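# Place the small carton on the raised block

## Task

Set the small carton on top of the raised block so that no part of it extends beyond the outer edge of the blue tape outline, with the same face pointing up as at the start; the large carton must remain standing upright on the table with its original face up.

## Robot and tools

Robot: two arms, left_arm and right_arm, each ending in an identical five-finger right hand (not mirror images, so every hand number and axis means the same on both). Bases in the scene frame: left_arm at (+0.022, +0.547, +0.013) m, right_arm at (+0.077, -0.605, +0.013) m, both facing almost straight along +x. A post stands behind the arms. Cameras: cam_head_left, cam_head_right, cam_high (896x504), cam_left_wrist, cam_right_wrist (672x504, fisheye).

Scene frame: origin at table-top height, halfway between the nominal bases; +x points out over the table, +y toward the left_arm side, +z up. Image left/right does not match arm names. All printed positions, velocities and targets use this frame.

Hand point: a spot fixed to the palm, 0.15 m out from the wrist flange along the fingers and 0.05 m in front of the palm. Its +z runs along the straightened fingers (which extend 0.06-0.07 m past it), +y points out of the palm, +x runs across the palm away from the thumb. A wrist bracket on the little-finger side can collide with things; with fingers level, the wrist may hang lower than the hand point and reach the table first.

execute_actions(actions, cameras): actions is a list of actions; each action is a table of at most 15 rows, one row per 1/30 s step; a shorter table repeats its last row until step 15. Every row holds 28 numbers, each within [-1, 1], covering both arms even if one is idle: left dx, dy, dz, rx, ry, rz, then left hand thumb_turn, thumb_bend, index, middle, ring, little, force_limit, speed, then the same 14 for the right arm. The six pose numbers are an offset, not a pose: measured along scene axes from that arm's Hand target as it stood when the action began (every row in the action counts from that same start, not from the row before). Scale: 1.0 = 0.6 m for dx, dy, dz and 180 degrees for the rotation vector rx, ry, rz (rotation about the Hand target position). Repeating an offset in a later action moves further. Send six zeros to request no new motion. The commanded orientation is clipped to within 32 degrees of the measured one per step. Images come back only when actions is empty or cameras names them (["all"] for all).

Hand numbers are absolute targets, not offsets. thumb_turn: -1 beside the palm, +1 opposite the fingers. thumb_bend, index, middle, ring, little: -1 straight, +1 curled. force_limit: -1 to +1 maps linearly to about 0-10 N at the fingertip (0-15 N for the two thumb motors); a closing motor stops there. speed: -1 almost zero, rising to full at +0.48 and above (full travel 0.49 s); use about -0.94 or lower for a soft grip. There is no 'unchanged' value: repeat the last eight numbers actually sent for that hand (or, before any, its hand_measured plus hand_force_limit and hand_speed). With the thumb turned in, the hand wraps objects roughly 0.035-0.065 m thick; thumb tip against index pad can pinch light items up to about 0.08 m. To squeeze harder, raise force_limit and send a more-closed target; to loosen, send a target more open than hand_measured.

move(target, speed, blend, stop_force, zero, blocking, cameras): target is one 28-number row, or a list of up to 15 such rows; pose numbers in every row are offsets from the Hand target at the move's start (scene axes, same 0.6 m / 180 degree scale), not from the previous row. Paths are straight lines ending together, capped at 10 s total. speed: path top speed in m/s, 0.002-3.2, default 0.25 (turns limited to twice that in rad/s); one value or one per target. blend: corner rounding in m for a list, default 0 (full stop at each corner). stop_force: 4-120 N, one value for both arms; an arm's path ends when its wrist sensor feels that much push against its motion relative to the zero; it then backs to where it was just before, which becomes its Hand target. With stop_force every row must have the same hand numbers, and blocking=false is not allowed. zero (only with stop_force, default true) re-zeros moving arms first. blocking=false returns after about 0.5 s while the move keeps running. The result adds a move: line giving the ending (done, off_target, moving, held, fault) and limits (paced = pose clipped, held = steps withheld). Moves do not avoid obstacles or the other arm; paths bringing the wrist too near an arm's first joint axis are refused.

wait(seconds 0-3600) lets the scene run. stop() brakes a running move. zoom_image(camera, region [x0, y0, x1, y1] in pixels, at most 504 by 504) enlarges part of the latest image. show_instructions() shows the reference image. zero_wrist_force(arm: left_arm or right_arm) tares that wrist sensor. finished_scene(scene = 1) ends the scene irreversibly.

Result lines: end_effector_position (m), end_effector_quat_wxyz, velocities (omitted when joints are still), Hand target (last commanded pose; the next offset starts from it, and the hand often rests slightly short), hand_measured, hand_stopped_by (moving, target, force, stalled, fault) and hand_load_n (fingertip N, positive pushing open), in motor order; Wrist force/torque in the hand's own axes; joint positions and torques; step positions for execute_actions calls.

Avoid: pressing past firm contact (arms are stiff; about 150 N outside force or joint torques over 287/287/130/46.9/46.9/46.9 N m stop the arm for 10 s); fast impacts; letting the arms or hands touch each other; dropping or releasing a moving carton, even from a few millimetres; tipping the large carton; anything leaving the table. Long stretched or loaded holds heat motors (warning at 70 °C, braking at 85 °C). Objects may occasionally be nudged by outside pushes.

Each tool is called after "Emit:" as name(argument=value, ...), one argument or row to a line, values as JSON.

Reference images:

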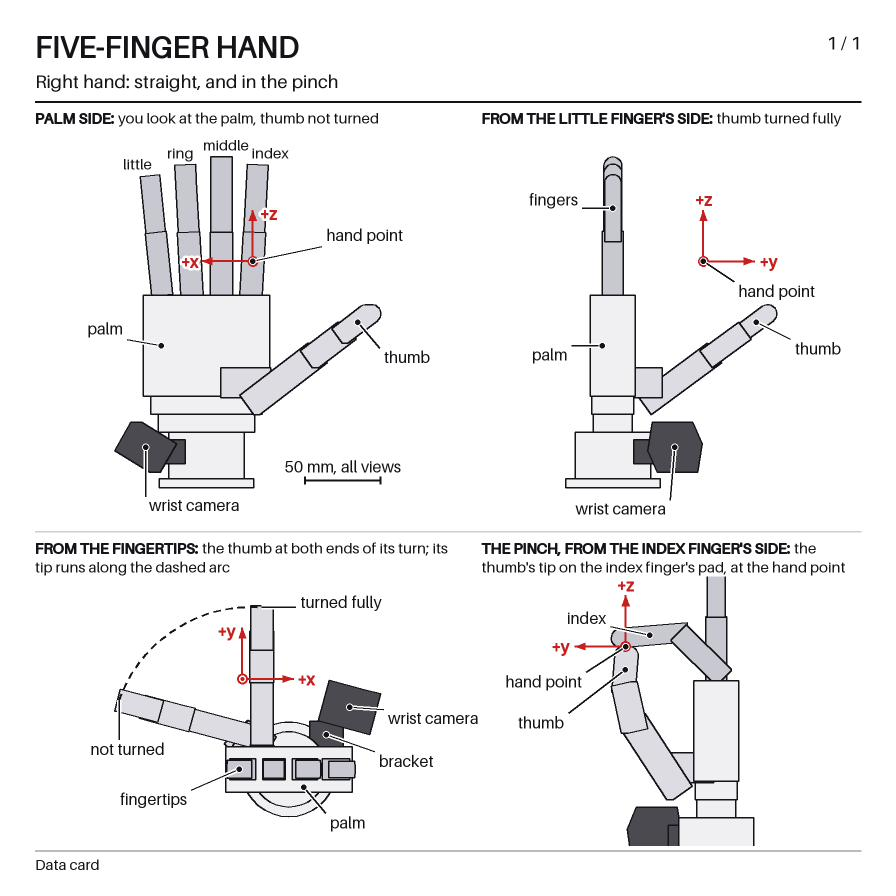

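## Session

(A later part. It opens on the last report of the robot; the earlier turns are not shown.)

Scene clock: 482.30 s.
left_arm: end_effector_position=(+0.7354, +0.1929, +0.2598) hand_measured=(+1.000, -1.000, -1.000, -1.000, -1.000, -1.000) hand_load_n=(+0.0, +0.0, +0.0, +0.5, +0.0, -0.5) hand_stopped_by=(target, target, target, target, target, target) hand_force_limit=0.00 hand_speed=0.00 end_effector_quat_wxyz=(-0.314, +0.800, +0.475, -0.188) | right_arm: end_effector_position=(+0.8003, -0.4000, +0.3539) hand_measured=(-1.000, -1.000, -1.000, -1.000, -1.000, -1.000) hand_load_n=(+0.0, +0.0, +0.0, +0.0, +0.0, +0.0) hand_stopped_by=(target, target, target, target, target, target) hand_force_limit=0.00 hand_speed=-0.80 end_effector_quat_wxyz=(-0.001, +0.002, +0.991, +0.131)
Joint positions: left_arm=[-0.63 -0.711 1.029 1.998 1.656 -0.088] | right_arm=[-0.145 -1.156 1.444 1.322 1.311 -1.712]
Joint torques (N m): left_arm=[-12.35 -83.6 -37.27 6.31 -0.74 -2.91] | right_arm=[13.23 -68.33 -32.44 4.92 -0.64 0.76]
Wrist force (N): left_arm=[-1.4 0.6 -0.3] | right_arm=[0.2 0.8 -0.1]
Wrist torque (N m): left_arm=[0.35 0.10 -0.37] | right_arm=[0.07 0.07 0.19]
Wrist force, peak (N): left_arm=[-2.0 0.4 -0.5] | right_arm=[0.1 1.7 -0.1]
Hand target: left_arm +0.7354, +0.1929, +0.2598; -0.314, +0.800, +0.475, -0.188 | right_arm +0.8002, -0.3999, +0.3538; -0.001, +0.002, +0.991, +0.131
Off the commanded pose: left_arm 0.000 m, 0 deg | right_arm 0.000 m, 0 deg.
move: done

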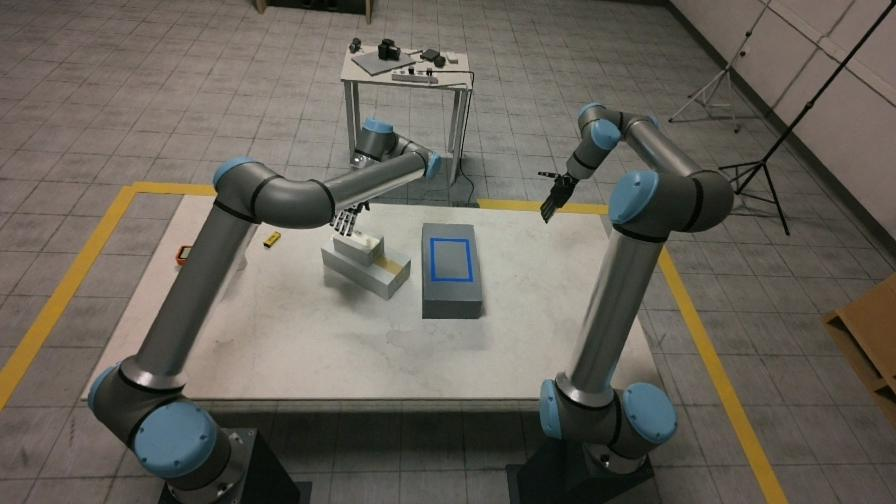

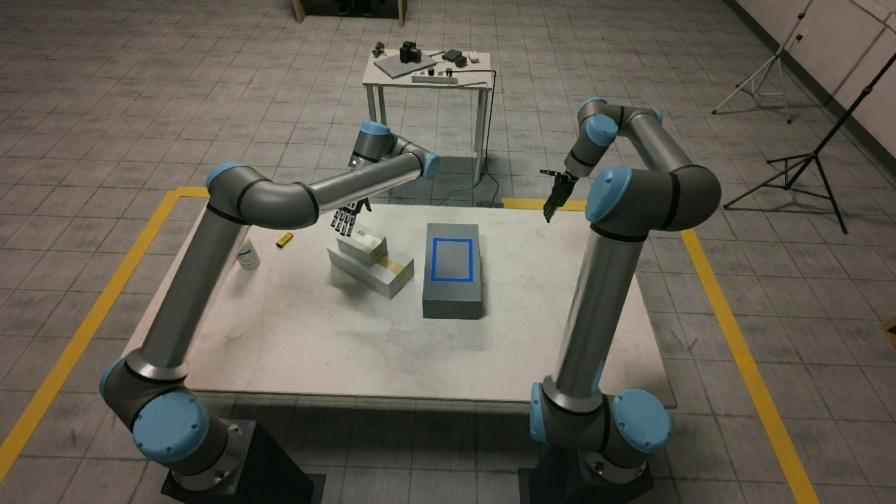

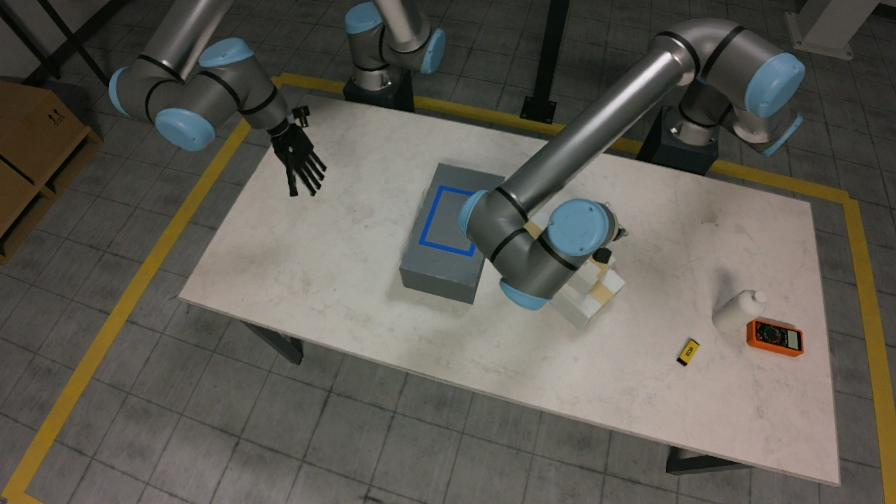

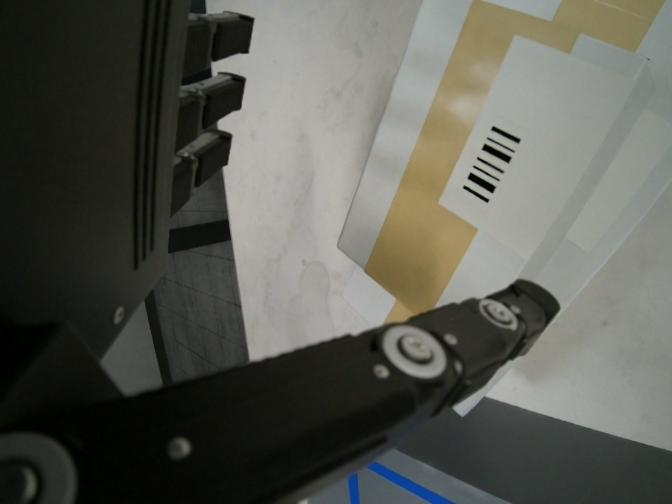

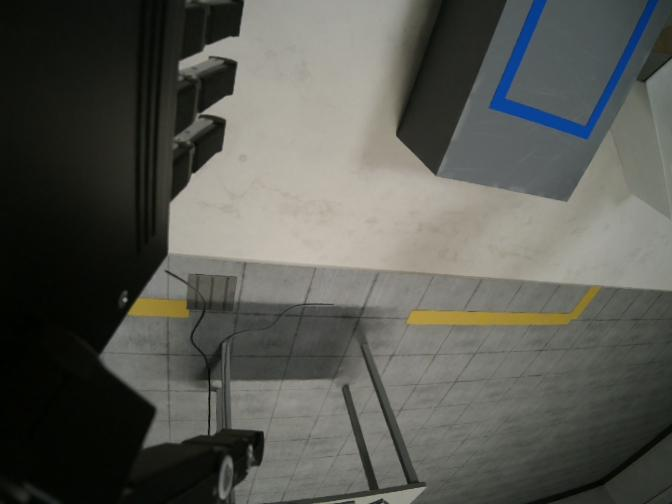

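Emit:
move(
  target=[0,0,-0.1,0,0,0,1,-1,-1,-1,-1,-1,0,0,0,0,0,0,0,0,-1,-1,-1,-1,-1,-1,0,-0.8],
  speed=0.05,
)

Emit:
move(
  target=[0,0,-0.046,0,0,0,1,-1,-1,-1,-1,-1,0,0,0,0,0,0,0,0,-1,-1,-1,-1,-1,-1,0,-0.8],
  speed=0.01,
  stop_force=4,
  cameras=["all"],
)

Emit:
zoom_image(
  camera="cam_head_left",
  region=[328, 215, 392, 275],
)

Emit:
zoom_image(
  camera="cam_left_wrist",
  region=[172, 0, 672, 504],
)

Scene clock: 487.43 s.
left_arm: end_effector_position=(+0.7354, +0.1929, +0.1996) hand_measured=(+1.000, -1.000, -1.000, -1.000, -1.000, -1.000) hand_load_n=(+0.0, +0.0, +0.0, +0.0, +0.0, +0.0) hand_stopped_by=(target, target, target, target, target, target) hand_force_limit=0.00 hand_speed=0.00 end_effector_quat_wxyz=(-0.314, +0.800, +0.475, -0.188) | right_arm: end_effector_position=(+0.8002, -0.3999, +0.3538) hand_measured=(-1.000, -1.000, -1.000, -1.000, -1.000, -1.000) hand_load_n=(+0.0, +0.0, +0.0, +0.0, +0.0, +0.0) hand_stopped_by=(target, target, target, target, target, target) hand_force_limit=0.00 hand_speed=-0.80 end_effector_quat_wxyz=(-0.001, +0.002, +0.991, +0.131)
Joint positions: left_arm=[-0.63 -0.672 1.067 1.921 1.656 -0.088] | right_arm=[-0.145 -1.156 1.444 1.322 1.311 -1.712]
Joint torques (N m): left_arm=[-12.67 -102.37 -38.67 8.32 -1.72 -2.55] | right_arm=[15.43 -68.33 -32.33 3.25 2.24 1.7]
Wrist force (N): left_arm=[-1.4 0.1 -0.2] | right_arm=[0.2 0.6 -0.3]
Wrist torque (N m): left_arm=[0.29 0.11 -0.37] | right_arm=[0.05 0.07 0.18]
Wrist force, peak (N): left_arm=[-1.7 -0.5 -0.9] | right_arm=[-0.3 1.1 -0.6]
Hand target: left_arm +0.7354, +0.1929, +0.1998; -0.314, +0.800, +0.475, -0.188 | right_arm +0.8002, -0.3999, +0.3538; -0.001, +0.002, +0.991, +0.131
Off the commanded pose: left_arm 0.000 m, 0 deg | right_arm 0.000 m, 0 deg.
move: done

Scene clock: 490.80 s.
left_arm: end_effector_position=(+0.7354, +0.1929, +0.1721) hand_measured=(+1.000, -1.000, -1.000, -1.000, -1.000, -1.000) hand_load_n=(+0.0, +0.0, +0.0, +0.0, +0.0, +0.0) hand_stopped_by=(target, target, target, target, target, target) hand_force_limit=0.00 hand_speed=0.00 end_effector_quat_wxyz=(-0.314, +0.800, +0.475, -0.188) | right_arm: end_effector_position=(+0.8002, -0.3999, +0.3538) hand_measured=(-1.000, -1.000, -1.000, -1.000, -1.000, -1.000) hand_load_n=(+0.0, +0.0, +0.0, +0.0, +0.0, +0.0) hand_stopped_by=(target, target, target, target, target, target) hand_force_limit=0.00 hand_speed=-0.80 end_effector_quat_wxyz=(-0.001, +0.002, +0.991, +0.131)
Joint positions: left_arm=[-0.63 -0.651 1.08 1.888 1.656 -0.088] | right_arm=[-0.145 -1.156 1.444 1.322 1.311 -1.712]
Joint torques (N m): left_arm=[-10.76 -102.76 -31.38 7.66 -1.87 -2.84] | right_arm=[15.11 -62.73 -38.03 5.88 2.23 -0.33]
Wrist force (N): left_arm=[-1.7 0.1 -0.3] | right_arm=[-0.1 0.8 -0.3]
Wrist torque (N m): left_arm=[0.30 0.16 -0.39] | right_arm=[0.08 0.11 0.16]
Wrist force, peak (N): left_arm=[-1.7 0.6 -0.3] | right_arm=[0.1 1.2 -0.5]
Hand target: left_arm +0.7354, +0.1929, +0.1722; -0.314, +0.800, +0.475, -0.188 | right_arm +0.8002, -0.3999, +0.3538; -0.001, +0.002, +0.991, +0.131
Off the commanded pose: left_arm 0.000 m, 0 deg | right_arm 0.000 m, 0 deg.
move: done

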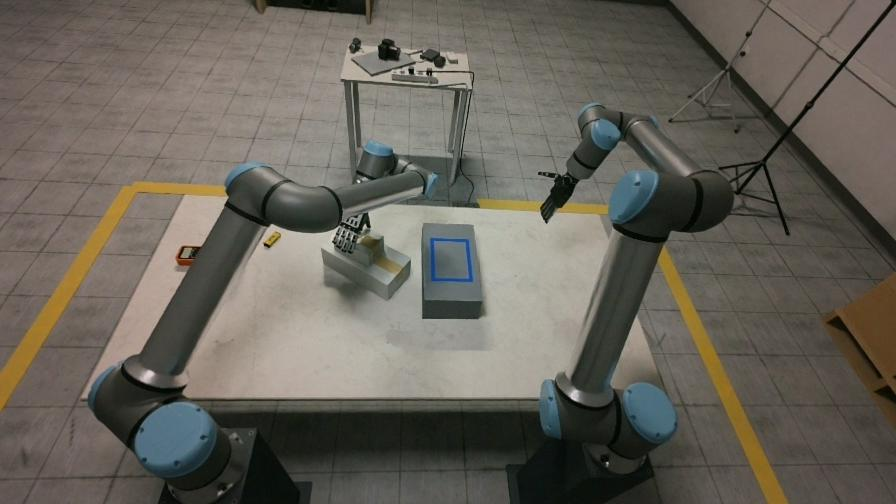

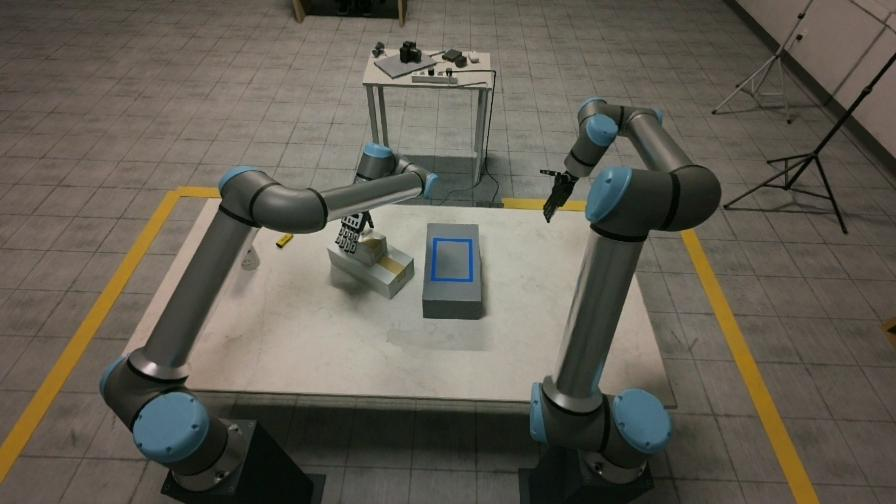

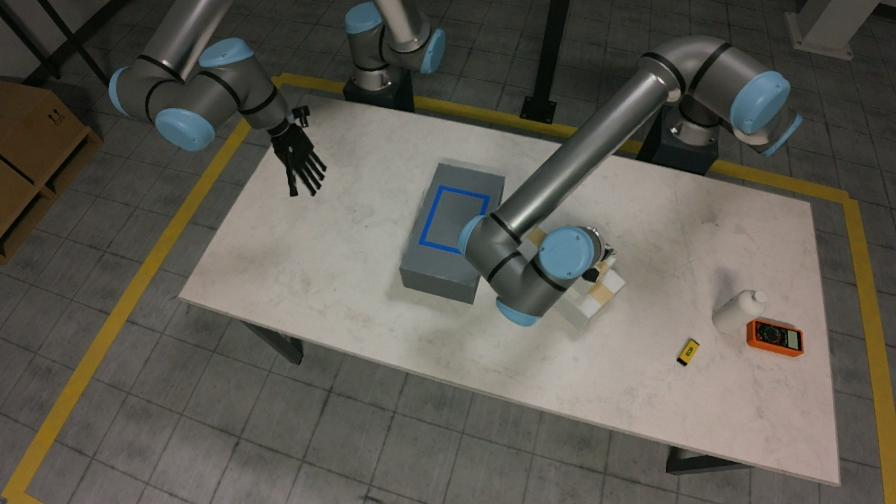

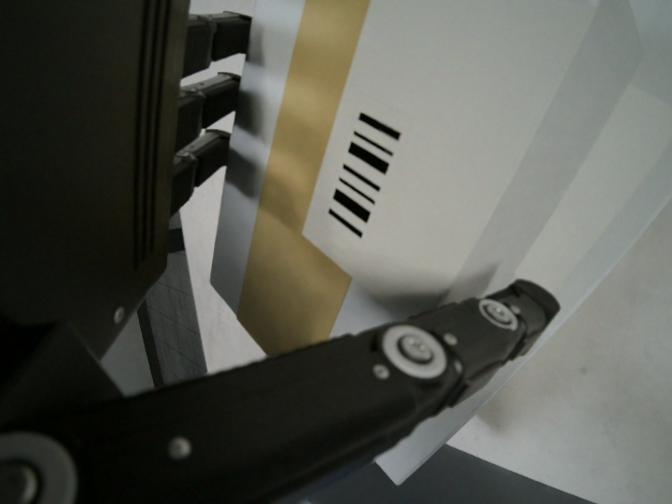

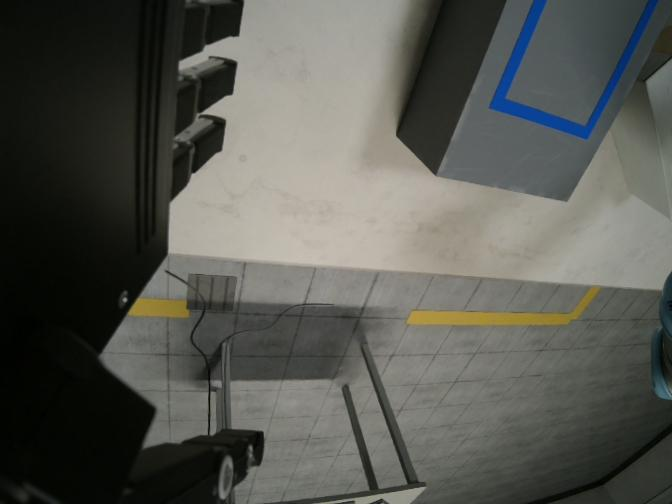

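Scaled by 7.875 from the camera's image (finer frame: 1280x720).

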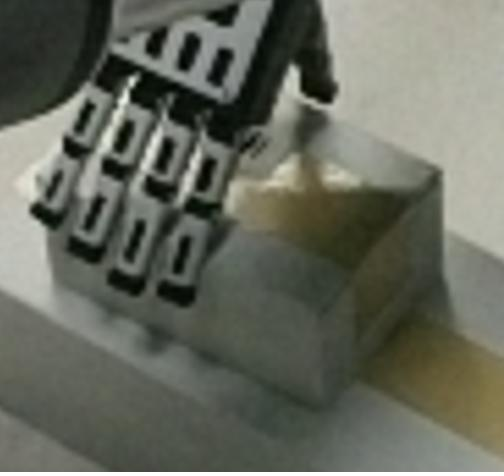

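Scaled by 1.000.

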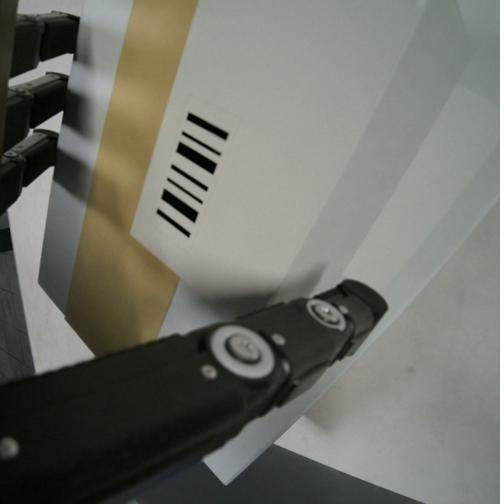

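Emit:
move(
  target=[-0.0293,0.0159,0,0,0,0,1,-1,-1,-1,-1,-1,0,0,0,0,0,0,0,0,-1,-1,-1,-1,-1,-1,0,-0.8],
  speed=0.005,
  stop_force=4,
  cameras=["cam_head_left", "cam_left_wrist"],
)

Emit:
zoom_image(
  camera="cam_head_left",
  region=[310, 190, 430, 310],
)

Emit:
zoom_image(
  camera="cam_left_wrist",
  region=[172, 0, 672, 504],
)

Scene clock: 499.73 s.
left_arm: end_effector_position=(+0.7178, +0.2024, +0.1722) hand_measured=(+1.000, -1.000, -1.000, -1.000, -1.000, -1.000) hand_load_n=(+0.5, +0.0, +0.0, +0.0, +0.0, +0.5) hand_stopped_by=(target, target, target, target, target, target) hand_force_limit=0.00 hand_speed=0.00 end_effector_quat_wxyz=(-0.314, +0.800, +0.475, -0.188) | right_arm: end_effector_position=(+0.8002, -0.3999, +0.3538) hand_measured=(-1.000, -1.000, -1.000, -1.000, -1.000, -1.000) hand_load_n=(+0.0, +0.0, +0.0, -0.5, +0.0, +0.0) hand_stopped_by=(target, target, target, target, target, target) hand_force_limit=0.00 hand_speed=-0.80 end_effector_quat_wxyz=(-0.001, +0.002, +0.991, +0.131)
Joint positions: left_arm=[-0.633 -0.685 1.145 1.856 1.658 -0.09] | right_arm=[-0.145 -1.156 1.444 1.322 1.311 -1.712]
Joint torques (N m): left_arm=[-9.71 -84.6 -37.36 7.37 2.79 -2.55] | right_arm=[14.2 -61.66 -40.59 6.02 2.27 -0.29]
Wrist force (N): left_arm=[-1.6 0.8 -0.6] | right_arm=[-0.1 0.7 -0.3]
Wrist torque (N m): left_arm=[0.38 0.11 -0.18] | right_arm=[0.06 0.12 0.16]
Wrist force, peak (N): left_arm=[-2.0 1.1 -1.2] | right_arm=[0.1 1.1 -0.8]
Hand target: left_arm +0.7178, +0.2024, +0.1722; -0.314, +0.800, +0.475, -0.188 | right_arm +0.8002, -0.3999, +0.3538; -0.001, +0.002, +0.991, +0.131
Off the commanded pose: left_arm 0.000 m, 0 deg | right_arm 0.000 m, 0 deg.
move: done

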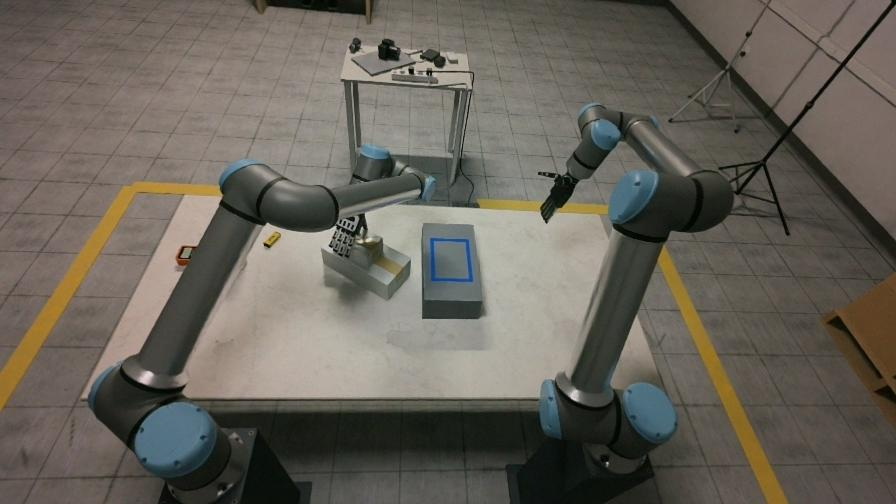

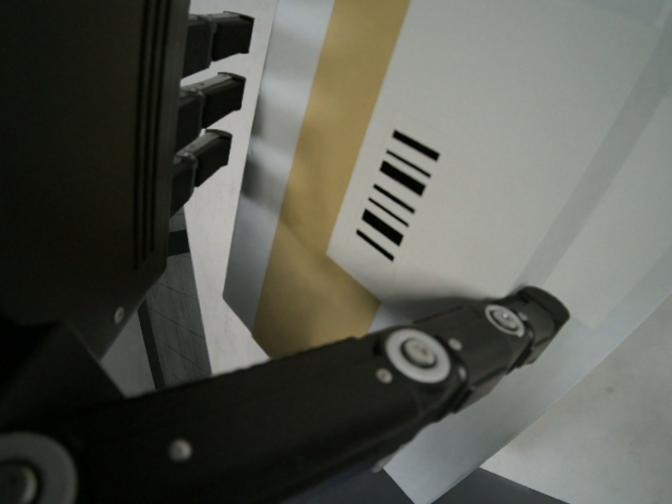

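Scaled by 4.200 from the camera's image (finer frame: 1280x720).

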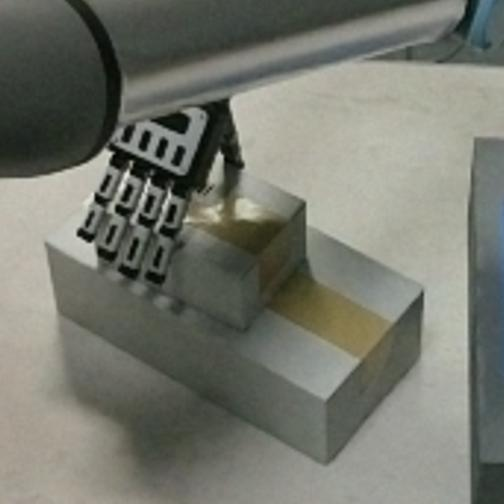

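Scaled by 1.000.

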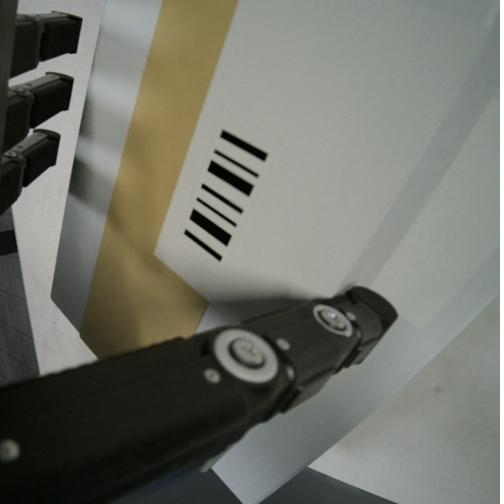

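Emit:
move(
  target=[0,0,0,0,0,0,1,-1,-0.2,-0.2,-1,-1,-0.4,-0.9,0,0,0,0,0,0,-1,-1,-1,-1,-1,-1,0,-0.8],
  cameras=["cam_head_left", "cam_head_right", "cam_left_wrist"],
)

Emit:
zoom_image(
  camera="cam_head_left",
  region=[310, 190, 430, 310],
)

Emit:
zoom_image(
  camera="cam_left_wrist",
  region=[172, 0, 672, 504],
)

Scene clock: 506.83 s.
left_arm: end_effector_position=(+0.7178, +0.2024, +0.1722) hand_measured=(+1.000, -1.000, -0.694, -0.686, -1.000, -1.000) hand_load_n=(+0.0, +0.5, +2.5, +4.5, +0.0, +0.0) hand_stopped_by=(target, target, force, force, target, target) hand_force_limit=-0.40 hand_speed=-0.90 end_effector_quat_wxyz=(-0.314, +0.800, +0.475, -0.188) | right_arm: end_effector_position=(+0.8002, -0.3999, +0.3538) hand_measured=(-1.000, -1.000, -1.000, -1.000, -1.000, -1.000) hand_load_n=(+0.0, -0.5, +0.0, +0.0, +0.0, +0.0) hand_stopped_by=(target, target, target, target, target, target) hand_force_limit=0.00 hand_speed=-0.80 end_effector_quat_wxyz=(-0.001, +0.002, +0.991, +0.131)
Joint positions: left_arm=[-0.633 -0.685 1.145 1.856 1.658 -0.09] | right_arm=[-0.145 -1.156 1.444 1.322 1.311 -1.712]
Joint torques (N m): left_arm=[-1.84 -82.02 -37.21 5.18 0.5 0.21] | right_arm=[15.14 -61.68 -40.74 5.91 2.23 -0.39]
Wrist force (N): left_arm=[-1.2 -2.4 -1.9] | right_arm=[-0.3 0.7 -0.4]
Wrist torque (N m): left_arm=[0.70 0.12 -0.23] | right_arm=[0.07 0.13 0.15]
Wrist force, peak (N): left_arm=[-1.5 -3.0 -2.2] | right_arm=[0.0 1.2 -0.2]
Hand target: left_arm +0.7178, +0.2024, +0.1722; -0.314, +0.800, +0.475, -0.188 | right_arm +0.8002, -0.3999, +0.3538; -0.001, +0.002, +0.991, +0.131
Off the commanded pose: left_arm 0.000 m, 0 deg | right_arm 0.000 m, 0 deg.
move: done

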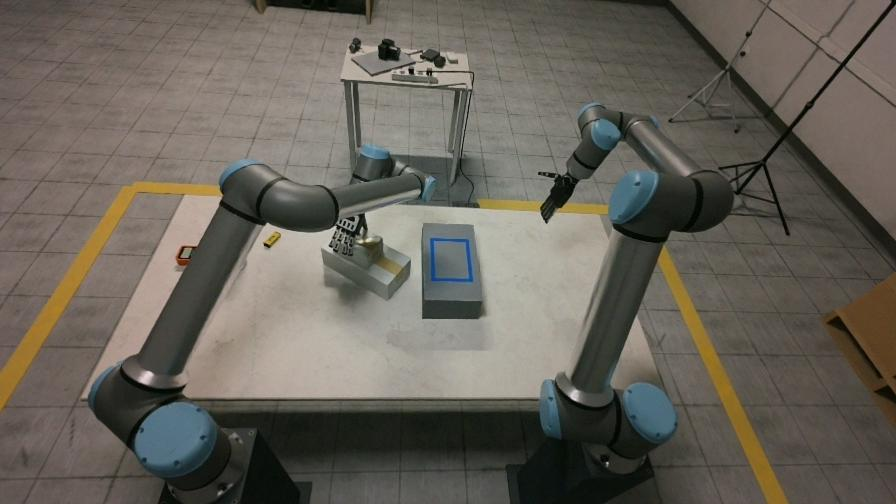

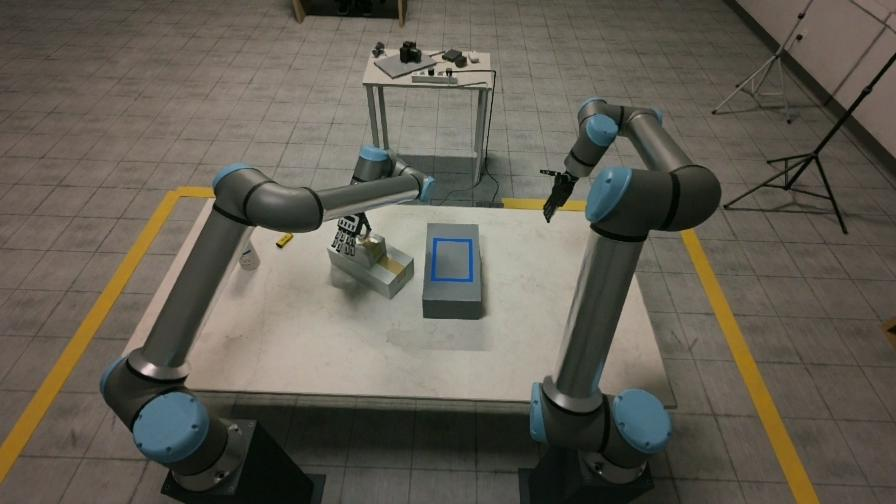

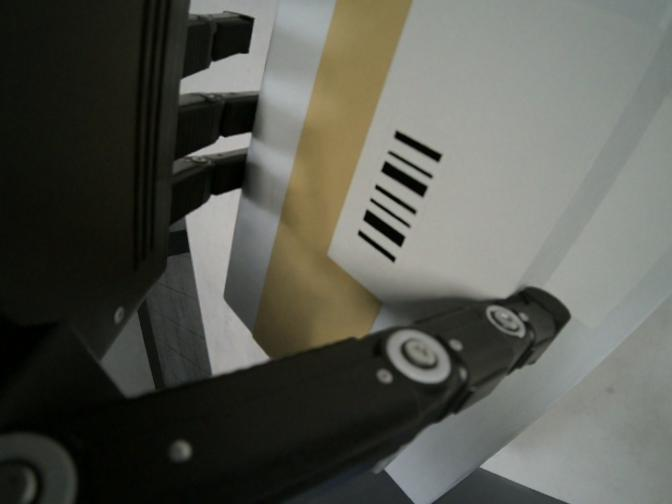

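Scaled by 4.200 from the camera's image (finer frame: 1280x720).

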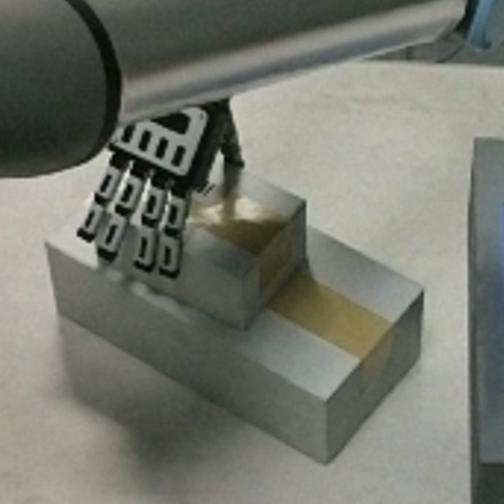

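Scaled by 1.000.

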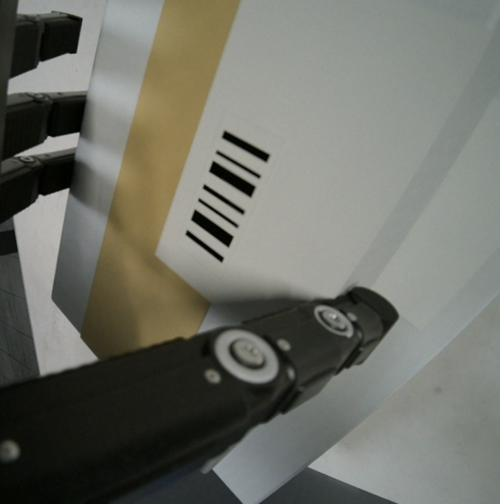

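Emit:
move(
  target=[0,0,0,0,0,0,1,-1,-0.1,-0.1,-1,-1,0.1,-0.94,0,0,0,0,0,0,-1,-1,-1,-1,-1,-1,0,-0.8],
)

Emit:
move(
  target=[0,0,0.01,0,0,0,1,-1,-0.1,-0.1,-1,-1,0.1,-0.94,0,0,0,0,0,0,-1,-1,-1,-1,-1,-1,0,-0.8],
  speed=0.01,
  cameras=["cam_head_left", "cam_head_right", "cam_left_wrist"],
)

Emit:
zoom_image(
  camera="cam_head_left",
  region=[310, 190, 430, 310],
)

Emit:
zoom_image(
  camera="cam_left_wrist",
  region=[172, 0, 672, 504],
)

Scene clock: 511.97 s.
left_arm: end_effector_position=(+0.7178, +0.2024, +0.1722) hand_measured=(+1.000, -1.000, -0.674, -0.676, -1.000, -1.000) hand_load_n=(+0.5, +1.0, +6.0, +5.5, +0.0, +0.0) hand_stopped_by=(target, target, force, force, target, target) hand_force_limit=0.10 hand_speed=-0.94 end_effector_quat_wxyz=(-0.314, +0.800, +0.475, -0.188) | right_arm: end_effector_position=(+0.8002, -0.3999, +0.3538) hand_measured=(-1.000, -1.000, -1.000, -1.000, -1.000, -1.000) hand_load_n=(+0.0, +0.0, +0.0, +0.0, +0.0, +0.0) hand_stopped_by=(target, target, target, target, target, target) hand_force_limit=0.00 hand_speed=-0.80 end_effector_quat_wxyz=(-0.001, +0.002, +0.991, +0.131)
Joint positions: left_arm=[-0.633 -0.685 1.145 1.856 1.658 -0.09] | right_arm=[-0.145 -1.156 1.444 1.322 1.311 -1.712]
Joint torques (N m): left_arm=[-2.09 -81.96 -35.52 -0.43 -0.25 1.66] | right_arm=[14.45 -62.28 -41.07 6.08 2.17 -0.37]
Wrist force (N): left_arm=[-1.9 -5.5 -3.8] | right_arm=[0.0 1.1 -0.1]
Wrist torque (N m): left_arm=[1.02 0.20 -0.25] | right_arm=[0.12 0.09 0.18]
Wrist force, peak (N): left_arm=[-1.6 -6.8 -3.7] | right_arm=[0.2 0.9 -0.8]
Hand target: left_arm +0.7178, +0.2024, +0.1722; -0.314, +0.800, +0.475, -0.188 | right_arm +0.8002, -0.3999, +0.3538; -0.001, +0.002, +0.991, +0.131
Off the commanded pose: left_arm 0.000 m, 0 deg | right_arm 0.000 m, 0 deg.
move: done

Scene clock: 512.80 s.
left_arm: end_effector_position=(+0.7178, +0.2024, +0.1783) hand_measured=(+1.000, -1.000, -0.674, -0.676, -1.000, -1.000) hand_load_n=(+0.0, +0.0, +0.0, +0.0, +0.0, +0.0) hand_stopped_by=(target, target, force, force, target, target) hand_force_limit=0.10 hand_speed=-0.94 end_effector_quat_wxyz=(-0.314, +0.800, +0.475, -0.188) | right_arm: end_effector_position=(+0.8002, -0.3999, +0.3538) hand_measured=(-1.000, -1.000, -1.000, -1.000, -1.000, -1.000) hand_load_n=(+0.0, +0.0, +0.0, +0.0, +0.0, +0.0) hand_stopped_by=(target, target, target, target, target, target) hand_force_limit=0.00 hand_speed=-0.80 end_effector_quat_wxyz=(-0.001, +0.002, +0.991, +0.131)
Joint positions: left_arm=[-0.633 -0.69 1.142 1.864 1.658 -0.09] | right_arm=[-0.145 -1.156 1.444 1.322 1.311 -1.712]
Joint torques (N m): left_arm=[-1.78 -88.47 -33.33 5.48 -0.39 2.28] | right_arm=[14.93 -61.33 -40.94 6.07 2.22 -0.43]
Wrist force (N): left_arm=[-1.8 0.2 -0.5] | right_arm=[0.1 0.9 -0.4]
Wrist torque (N m): left_arm=[0.35 0.15 -0.20] | right_arm=[0.11 0.09 0.18]
Wrist force, peak (N): left_arm=[-1.6 -6.3 -3.8] | right_arm=[0.1 1.0 -0.7]
Hand target: left_arm +0.7178, +0.2024, +0.1782; -0.314, +0.800, +0.475, -0.188 | right_arm +0.8002, -0.3999, +0.3538; -0.001, +0.002, +0.991, +0.131
Off the commanded pose: left_arm 0.000 m, 0 deg | right_arm 0.000 m, 0 deg.
move: done

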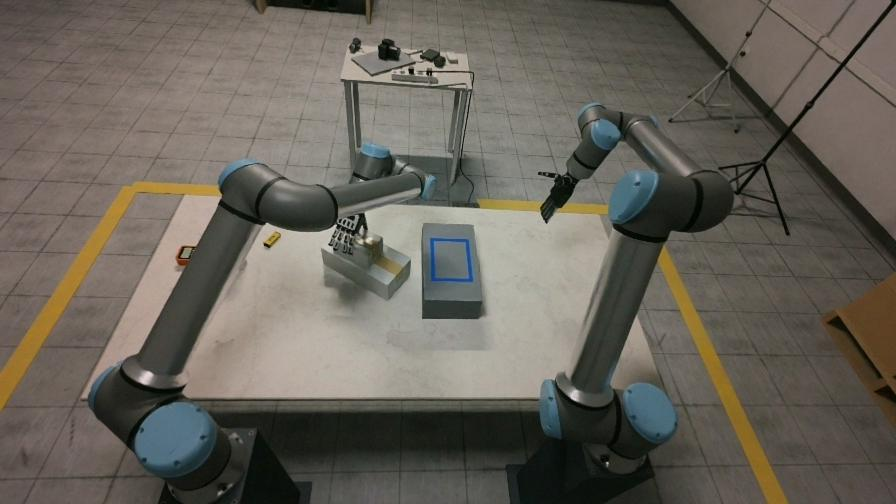

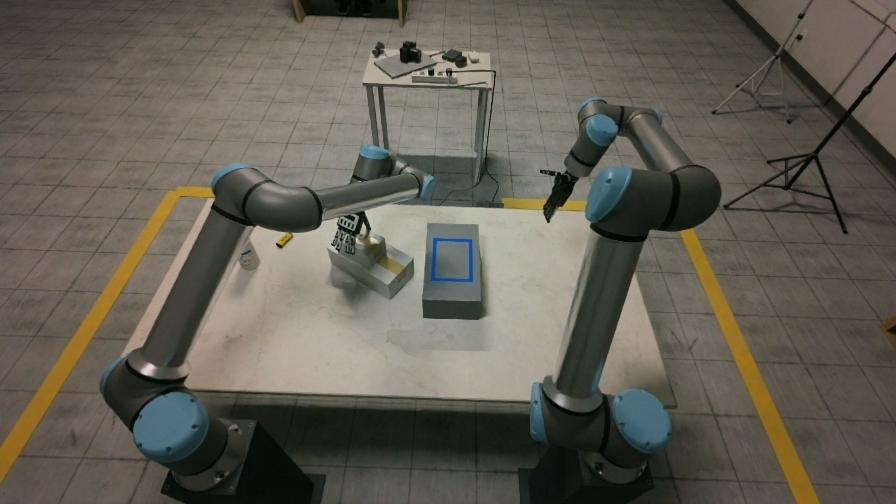

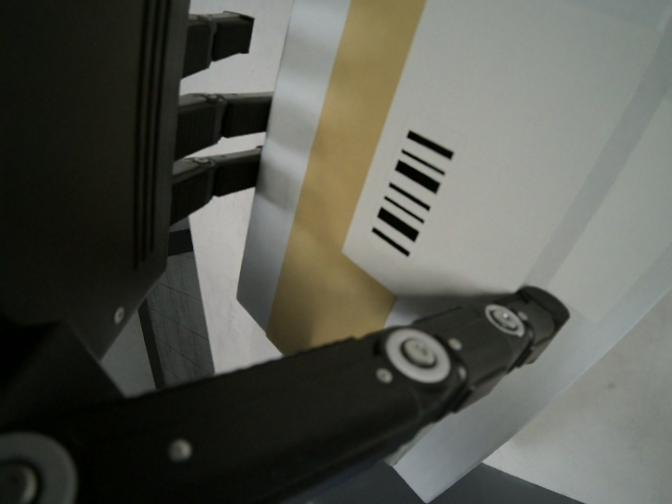

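Scaled by 4.200 from the camera's image (finer frame: 1280x720).

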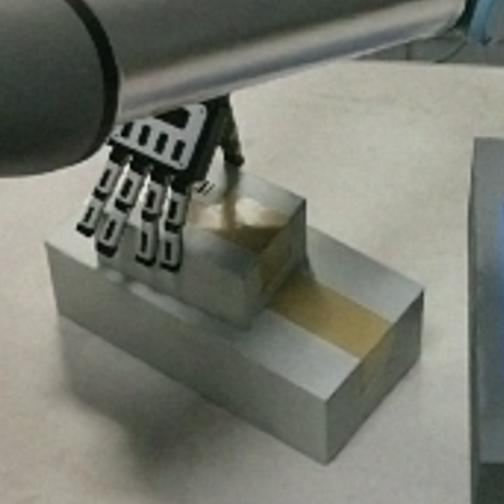

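Scaled by 1.000.

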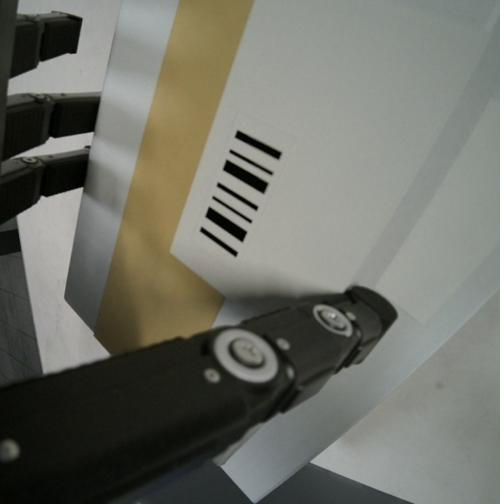

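Emit:
move(
  target=[
    [0,0,0,0,0,0,1,-1,-0.8,-0.8,-0.8,-0.8,-0.4,-0.5,0,0,0,0,0,0,-1,-1,-1,-1,-1,-1,0,-0.8],
    [0,0,-0.01,0,0,0,1,-1,-0.8,-0.8,-0.8,-0.8,-0.4,-0.5,0,0,0,0,0,0,-1,-1,-1,-1,-1,-1,0,-0.8],
  ],
  speed=0.01,
)

Emit:
move(
  target=[0,0,0,0,0,0,1,-1,-0.73,-0.73,-0.73,-0.73,-0.7,-0.94,0,0,0,0,0,0,-1,-1,-1,-1,-1,-1,0,-0.8],
  cameras=["cam_left_wrist"],
)

Scene clock: 526.03 s.
left_arm: end_effector_position=(+0.7178, +0.2024, +0.1721) hand_measured=(+1.000, -1.000, -0.800, -0.800, -0.800, -0.800) hand_load_n=(+0.0, +0.0, +0.0, +0.0, +0.0, +0.0) hand_stopped_by=(target, target, target, target, target, target) hand_force_limit=-0.40 hand_speed=-0.50 end_effector_quat_wxyz=(-0.314, +0.800, +0.475, -0.188) | right_arm: end_effector_position=(+0.8002, -0.3999, +0.3538) hand_measured=(-1.000, -1.000, -1.000, -1.000, -1.000, -1.000) hand_load_n=(+0.0, +0.0, +0.0, +0.0, +0.0, +0.0) hand_stopped_by=(target, target, target, target, target, target) hand_force_limit=0.00 hand_speed=-0.80 end_effector_quat_wxyz=(-0.001, +0.002, +0.991, +0.131)
Joint positions: left_arm=[-0.633 -0.685 1.145 1.856 1.658 -0.09] | right_arm=[-0.145 -1.156 1.444 1.322 1.311 -1.712]
Joint torques (N m): left_arm=[-1.17 -92.77 -24.67 3 -0.44 2.5] | right_arm=[15.17 -62.7 -40.89 5.9 2.28 -0.17]
Wrist force (N): left_arm=[-1.7 0.1 -1.7] | right_arm=[0.0 0.7 -0.4]
Wrist torque (N m): left_arm=[0.29 0.14 -0.20] | right_arm=[0.07 0.10 0.17]
Wrist force, peak (N): left_arm=[-1.8 -0.1 -3.3] | right_arm=[0.3 1.2 -0.2]
Hand target: left_arm +0.7178, +0.2024, +0.1722; -0.314, +0.800, +0.475, -0.188 | right_arm +0.8002, -0.3999, +0.3538; -0.001, +0.002, +0.991, +0.131
Off the commanded pose: left_arm 0.000 m, 0 deg | right_arm 0.000 m, 0 deg.
move: done

Scene clock: 526.70 s.
left_arm: end_effector_position=(+0.7178, +0.2024, +0.1722) hand_measured=(+1.000, -1.000, -0.730, -0.730, -0.730, -0.730) hand_load_n=(+0.0, +0.0, +0.0, +0.0, +0.0, +0.0) hand_stopped_by=(target, target, target, target, target, target) hand_force_limit=-0.70 hand_speed=-0.94 end_effector_quat_wxyz=(-0.314, +0.800, +0.475, -0.188) | right_arm: end_effector_position=(+0.8002, -0.3999, +0.3538) hand_measured=(-1.000, -1.000, -1.000, -1.000, -1.000, -1.000) hand_load_n=(+0.0, +0.0, +0.0, +0.0, +0.0, +0.0) hand_stopped_by=(target, target, target, target, target, target) hand_force_limit=0.00 hand_speed=-0.80 end_effector_quat_wxyz=(-0.001, +0.002, +0.991, +0.131)
Joint positions: left_arm=[-0.633 -0.685 1.145 1.856 1.658 -0.09] | right_arm=[-0.145 -1.156 1.444 1.322 1.311 -1.712]
Joint torques (N m): left_arm=[-1.39 -101.37 -33.9 8.2 -0.46 2.17] | right_arm=[16.33 -62.06 -40.55 6 2.29 -0.43]
Wrist force (N): left_arm=[-1.3 0.6 -1.4] | right_arm=[0.2 0.9 0.0]
Wrist torque (N m): left_arm=[0.29 0.10 -0.18] | right_arm=[0.08 0.06 0.19]
Wrist force, peak (N): left_arm=[-1.8 0.2 -1.8] | right_arm=[-0.2 1.1 -0.4]
Hand target: left_arm +0.7178, +0.2024, +0.1722; -0.314, +0.800, +0.475, -0.188 | right_arm +0.8002, -0.3999, +0.3538; -0.001, +0.002, +0.991, +0.131
Off the commanded pose: left_arm 0.000 m, 0 deg | right_arm 0.000 m, 0 deg.
move: done

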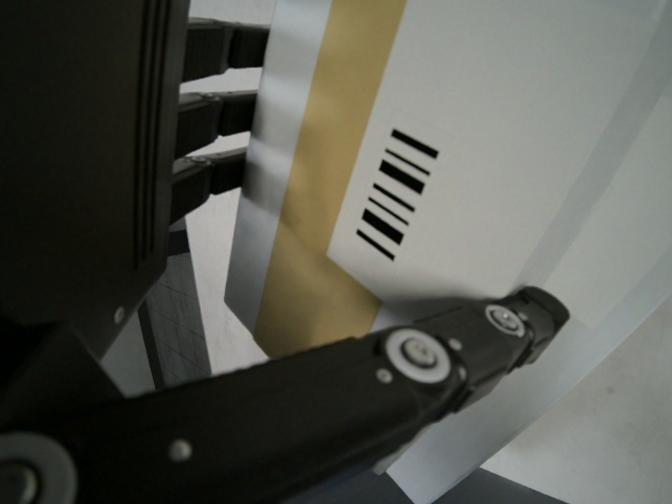

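Emit:
move(
  target=[-0.0055,0.0025,0,0,0,-0.0861,1,-1,-0.73,-0.73,-0.73,-0.73,-0.7,-0.94,0,0,0,0,0,0,-1,-1,-1,-1,-1,-1,0,-0.8],
  speed=0.05,
  cameras=["all"],
)

Emit:
zoom_image(
  camera="cam_head_left",
  region=[310, 190, 430, 310],
)

Scene clock: 533.60 s.
left_arm: end_effector_position=(+0.7145, +0.2039, +0.1722) hand_measured=(+1.000, -1.000, -0.730, -0.730, -0.730, -0.730) hand_load_n=(+0.0, +0.0, +0.0, +0.0, +0.5, +0.5) hand_stopped_by=(target, target, target, target, target, target) hand_force_limit=-0.70 hand_speed=-0.94 end_effector_quat_wxyz=(-0.337, +0.857, +0.363, -0.144) end_effector_velocity=(+0.001, +0.001, +0.001) end_effector_angular_velocity=(+0.000, -0.003, +0.007) | right_arm: end_effector_position=(+0.8002, -0.3999, +0.3538) hand_measured=(-1.000, -1.000, -1.000, -1.000, -1.000, -1.000) hand_load_n=(+0.0, +0.0, +0.0, +0.0, +0.0, +0.0) hand_stopped_by=(target, target, target, target, target, target) hand_force_limit=0.00 hand_speed=-0.80 end_effector_quat_wxyz=(-0.001, +0.002, +0.991, +0.131)
Joint positions: left_arm=[-0.675 -0.688 1.151 1.854 1.502 0.078] | right_arm=[-0.145 -1.156 1.444 1.322 1.311 -1.712]
Joint velocities: left_arm=[0.002 -0.001 0 -0.001 0.002 -0.005] | right_arm=[within noise]
Joint torques (N m): left_arm=[2.48 -97.76 -26.39 2.13 3.04 -2.67] | right_arm=[16.39 -62.26 -40.53 5.95 2.27 -0.23]
Wrist force (N): left_arm=[-1.6 0.1 -1.1] | right_arm=[0.0 0.9 -0.6]
Wrist torque (N m): left_arm=[0.38 0.11 -0.41] | right_arm=[0.12 0.11 0.17]
Wrist force, peak (N): left_arm=[-1.9 -2.0 -2.5] | right_arm=[0.0 1.4 -0.4]
Hand target: left_arm +0.7145, +0.2039, +0.1722; -0.337, +0.857, +0.363, -0.144 | right_arm +0.8002, -0.3999, +0.3538; -0.001, +0.002, +0.991, +0.131
Off the commanded pose: left_arm 0.000 m, 0 deg | right_arm 0.000 m, 0 deg.
move: done

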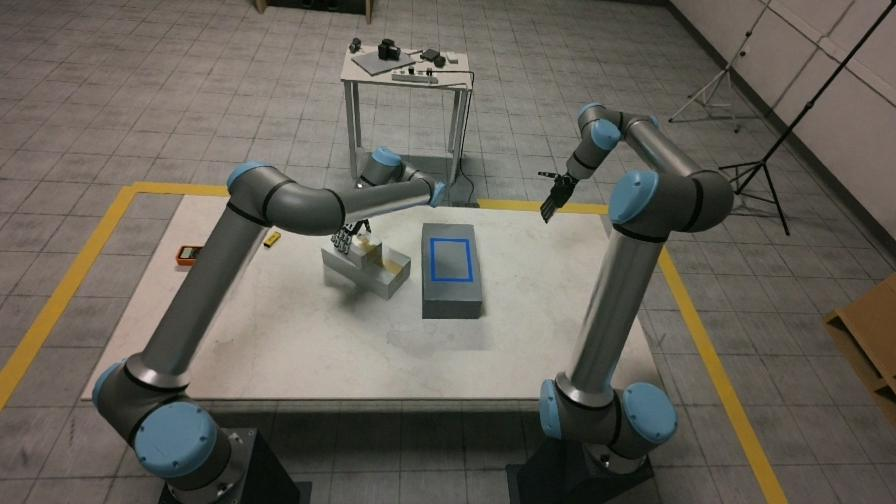

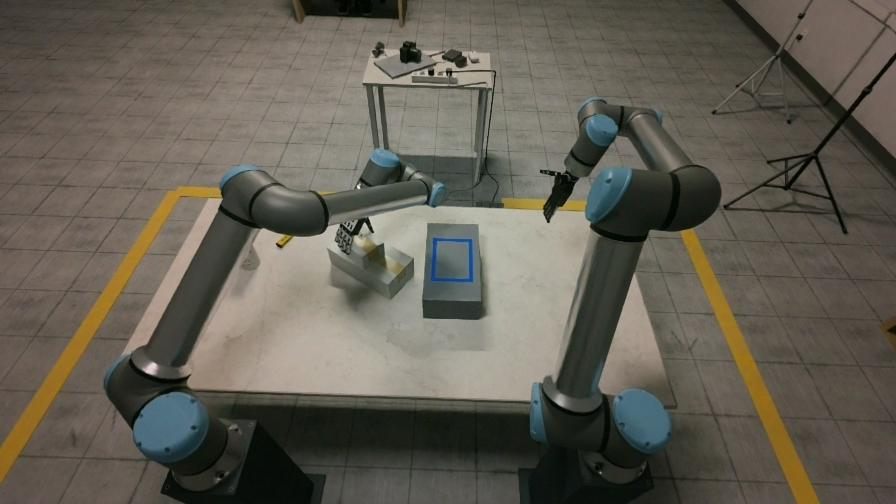

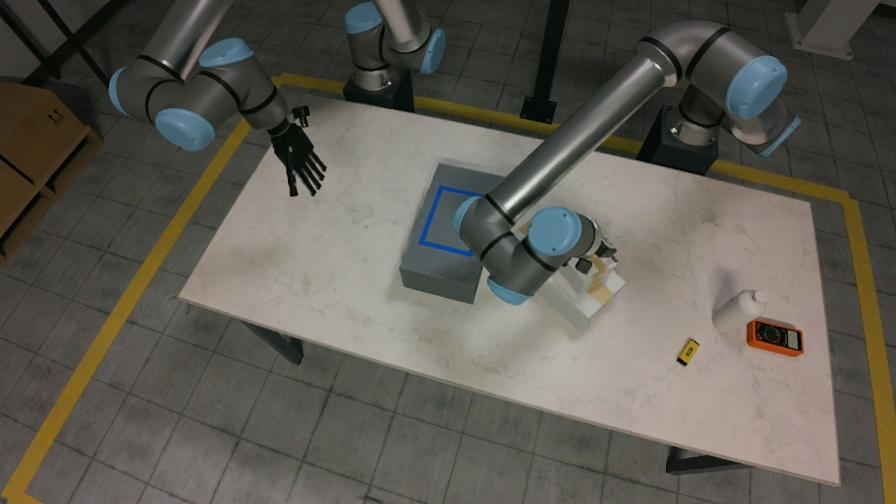

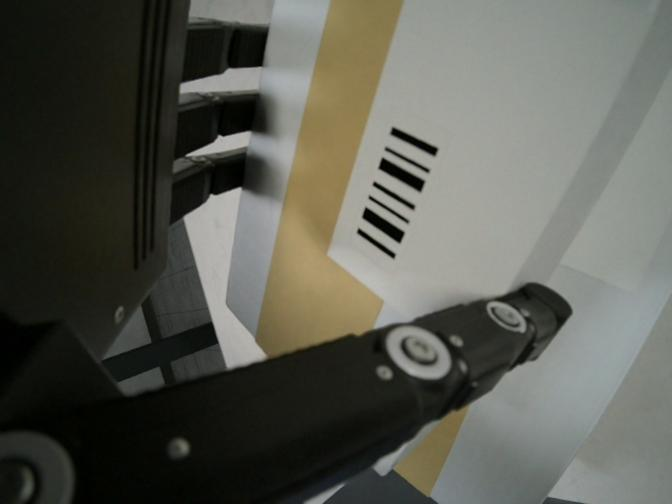

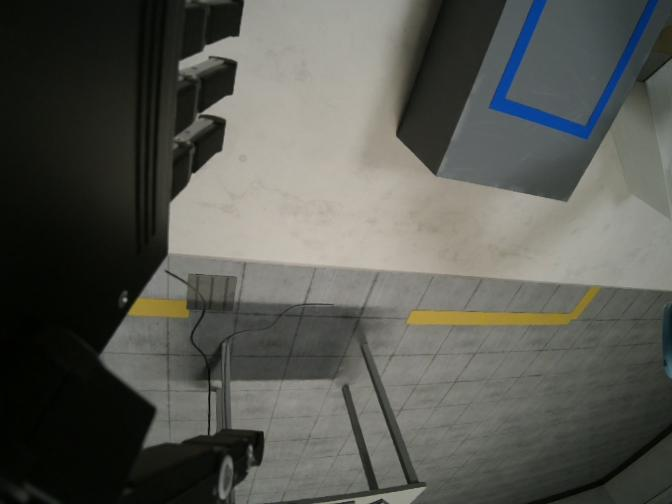

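Scaled by 4.200 from the camera's image (finer frame: 1280x720).

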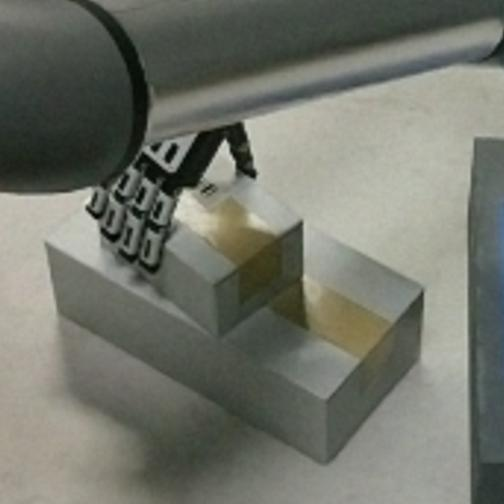

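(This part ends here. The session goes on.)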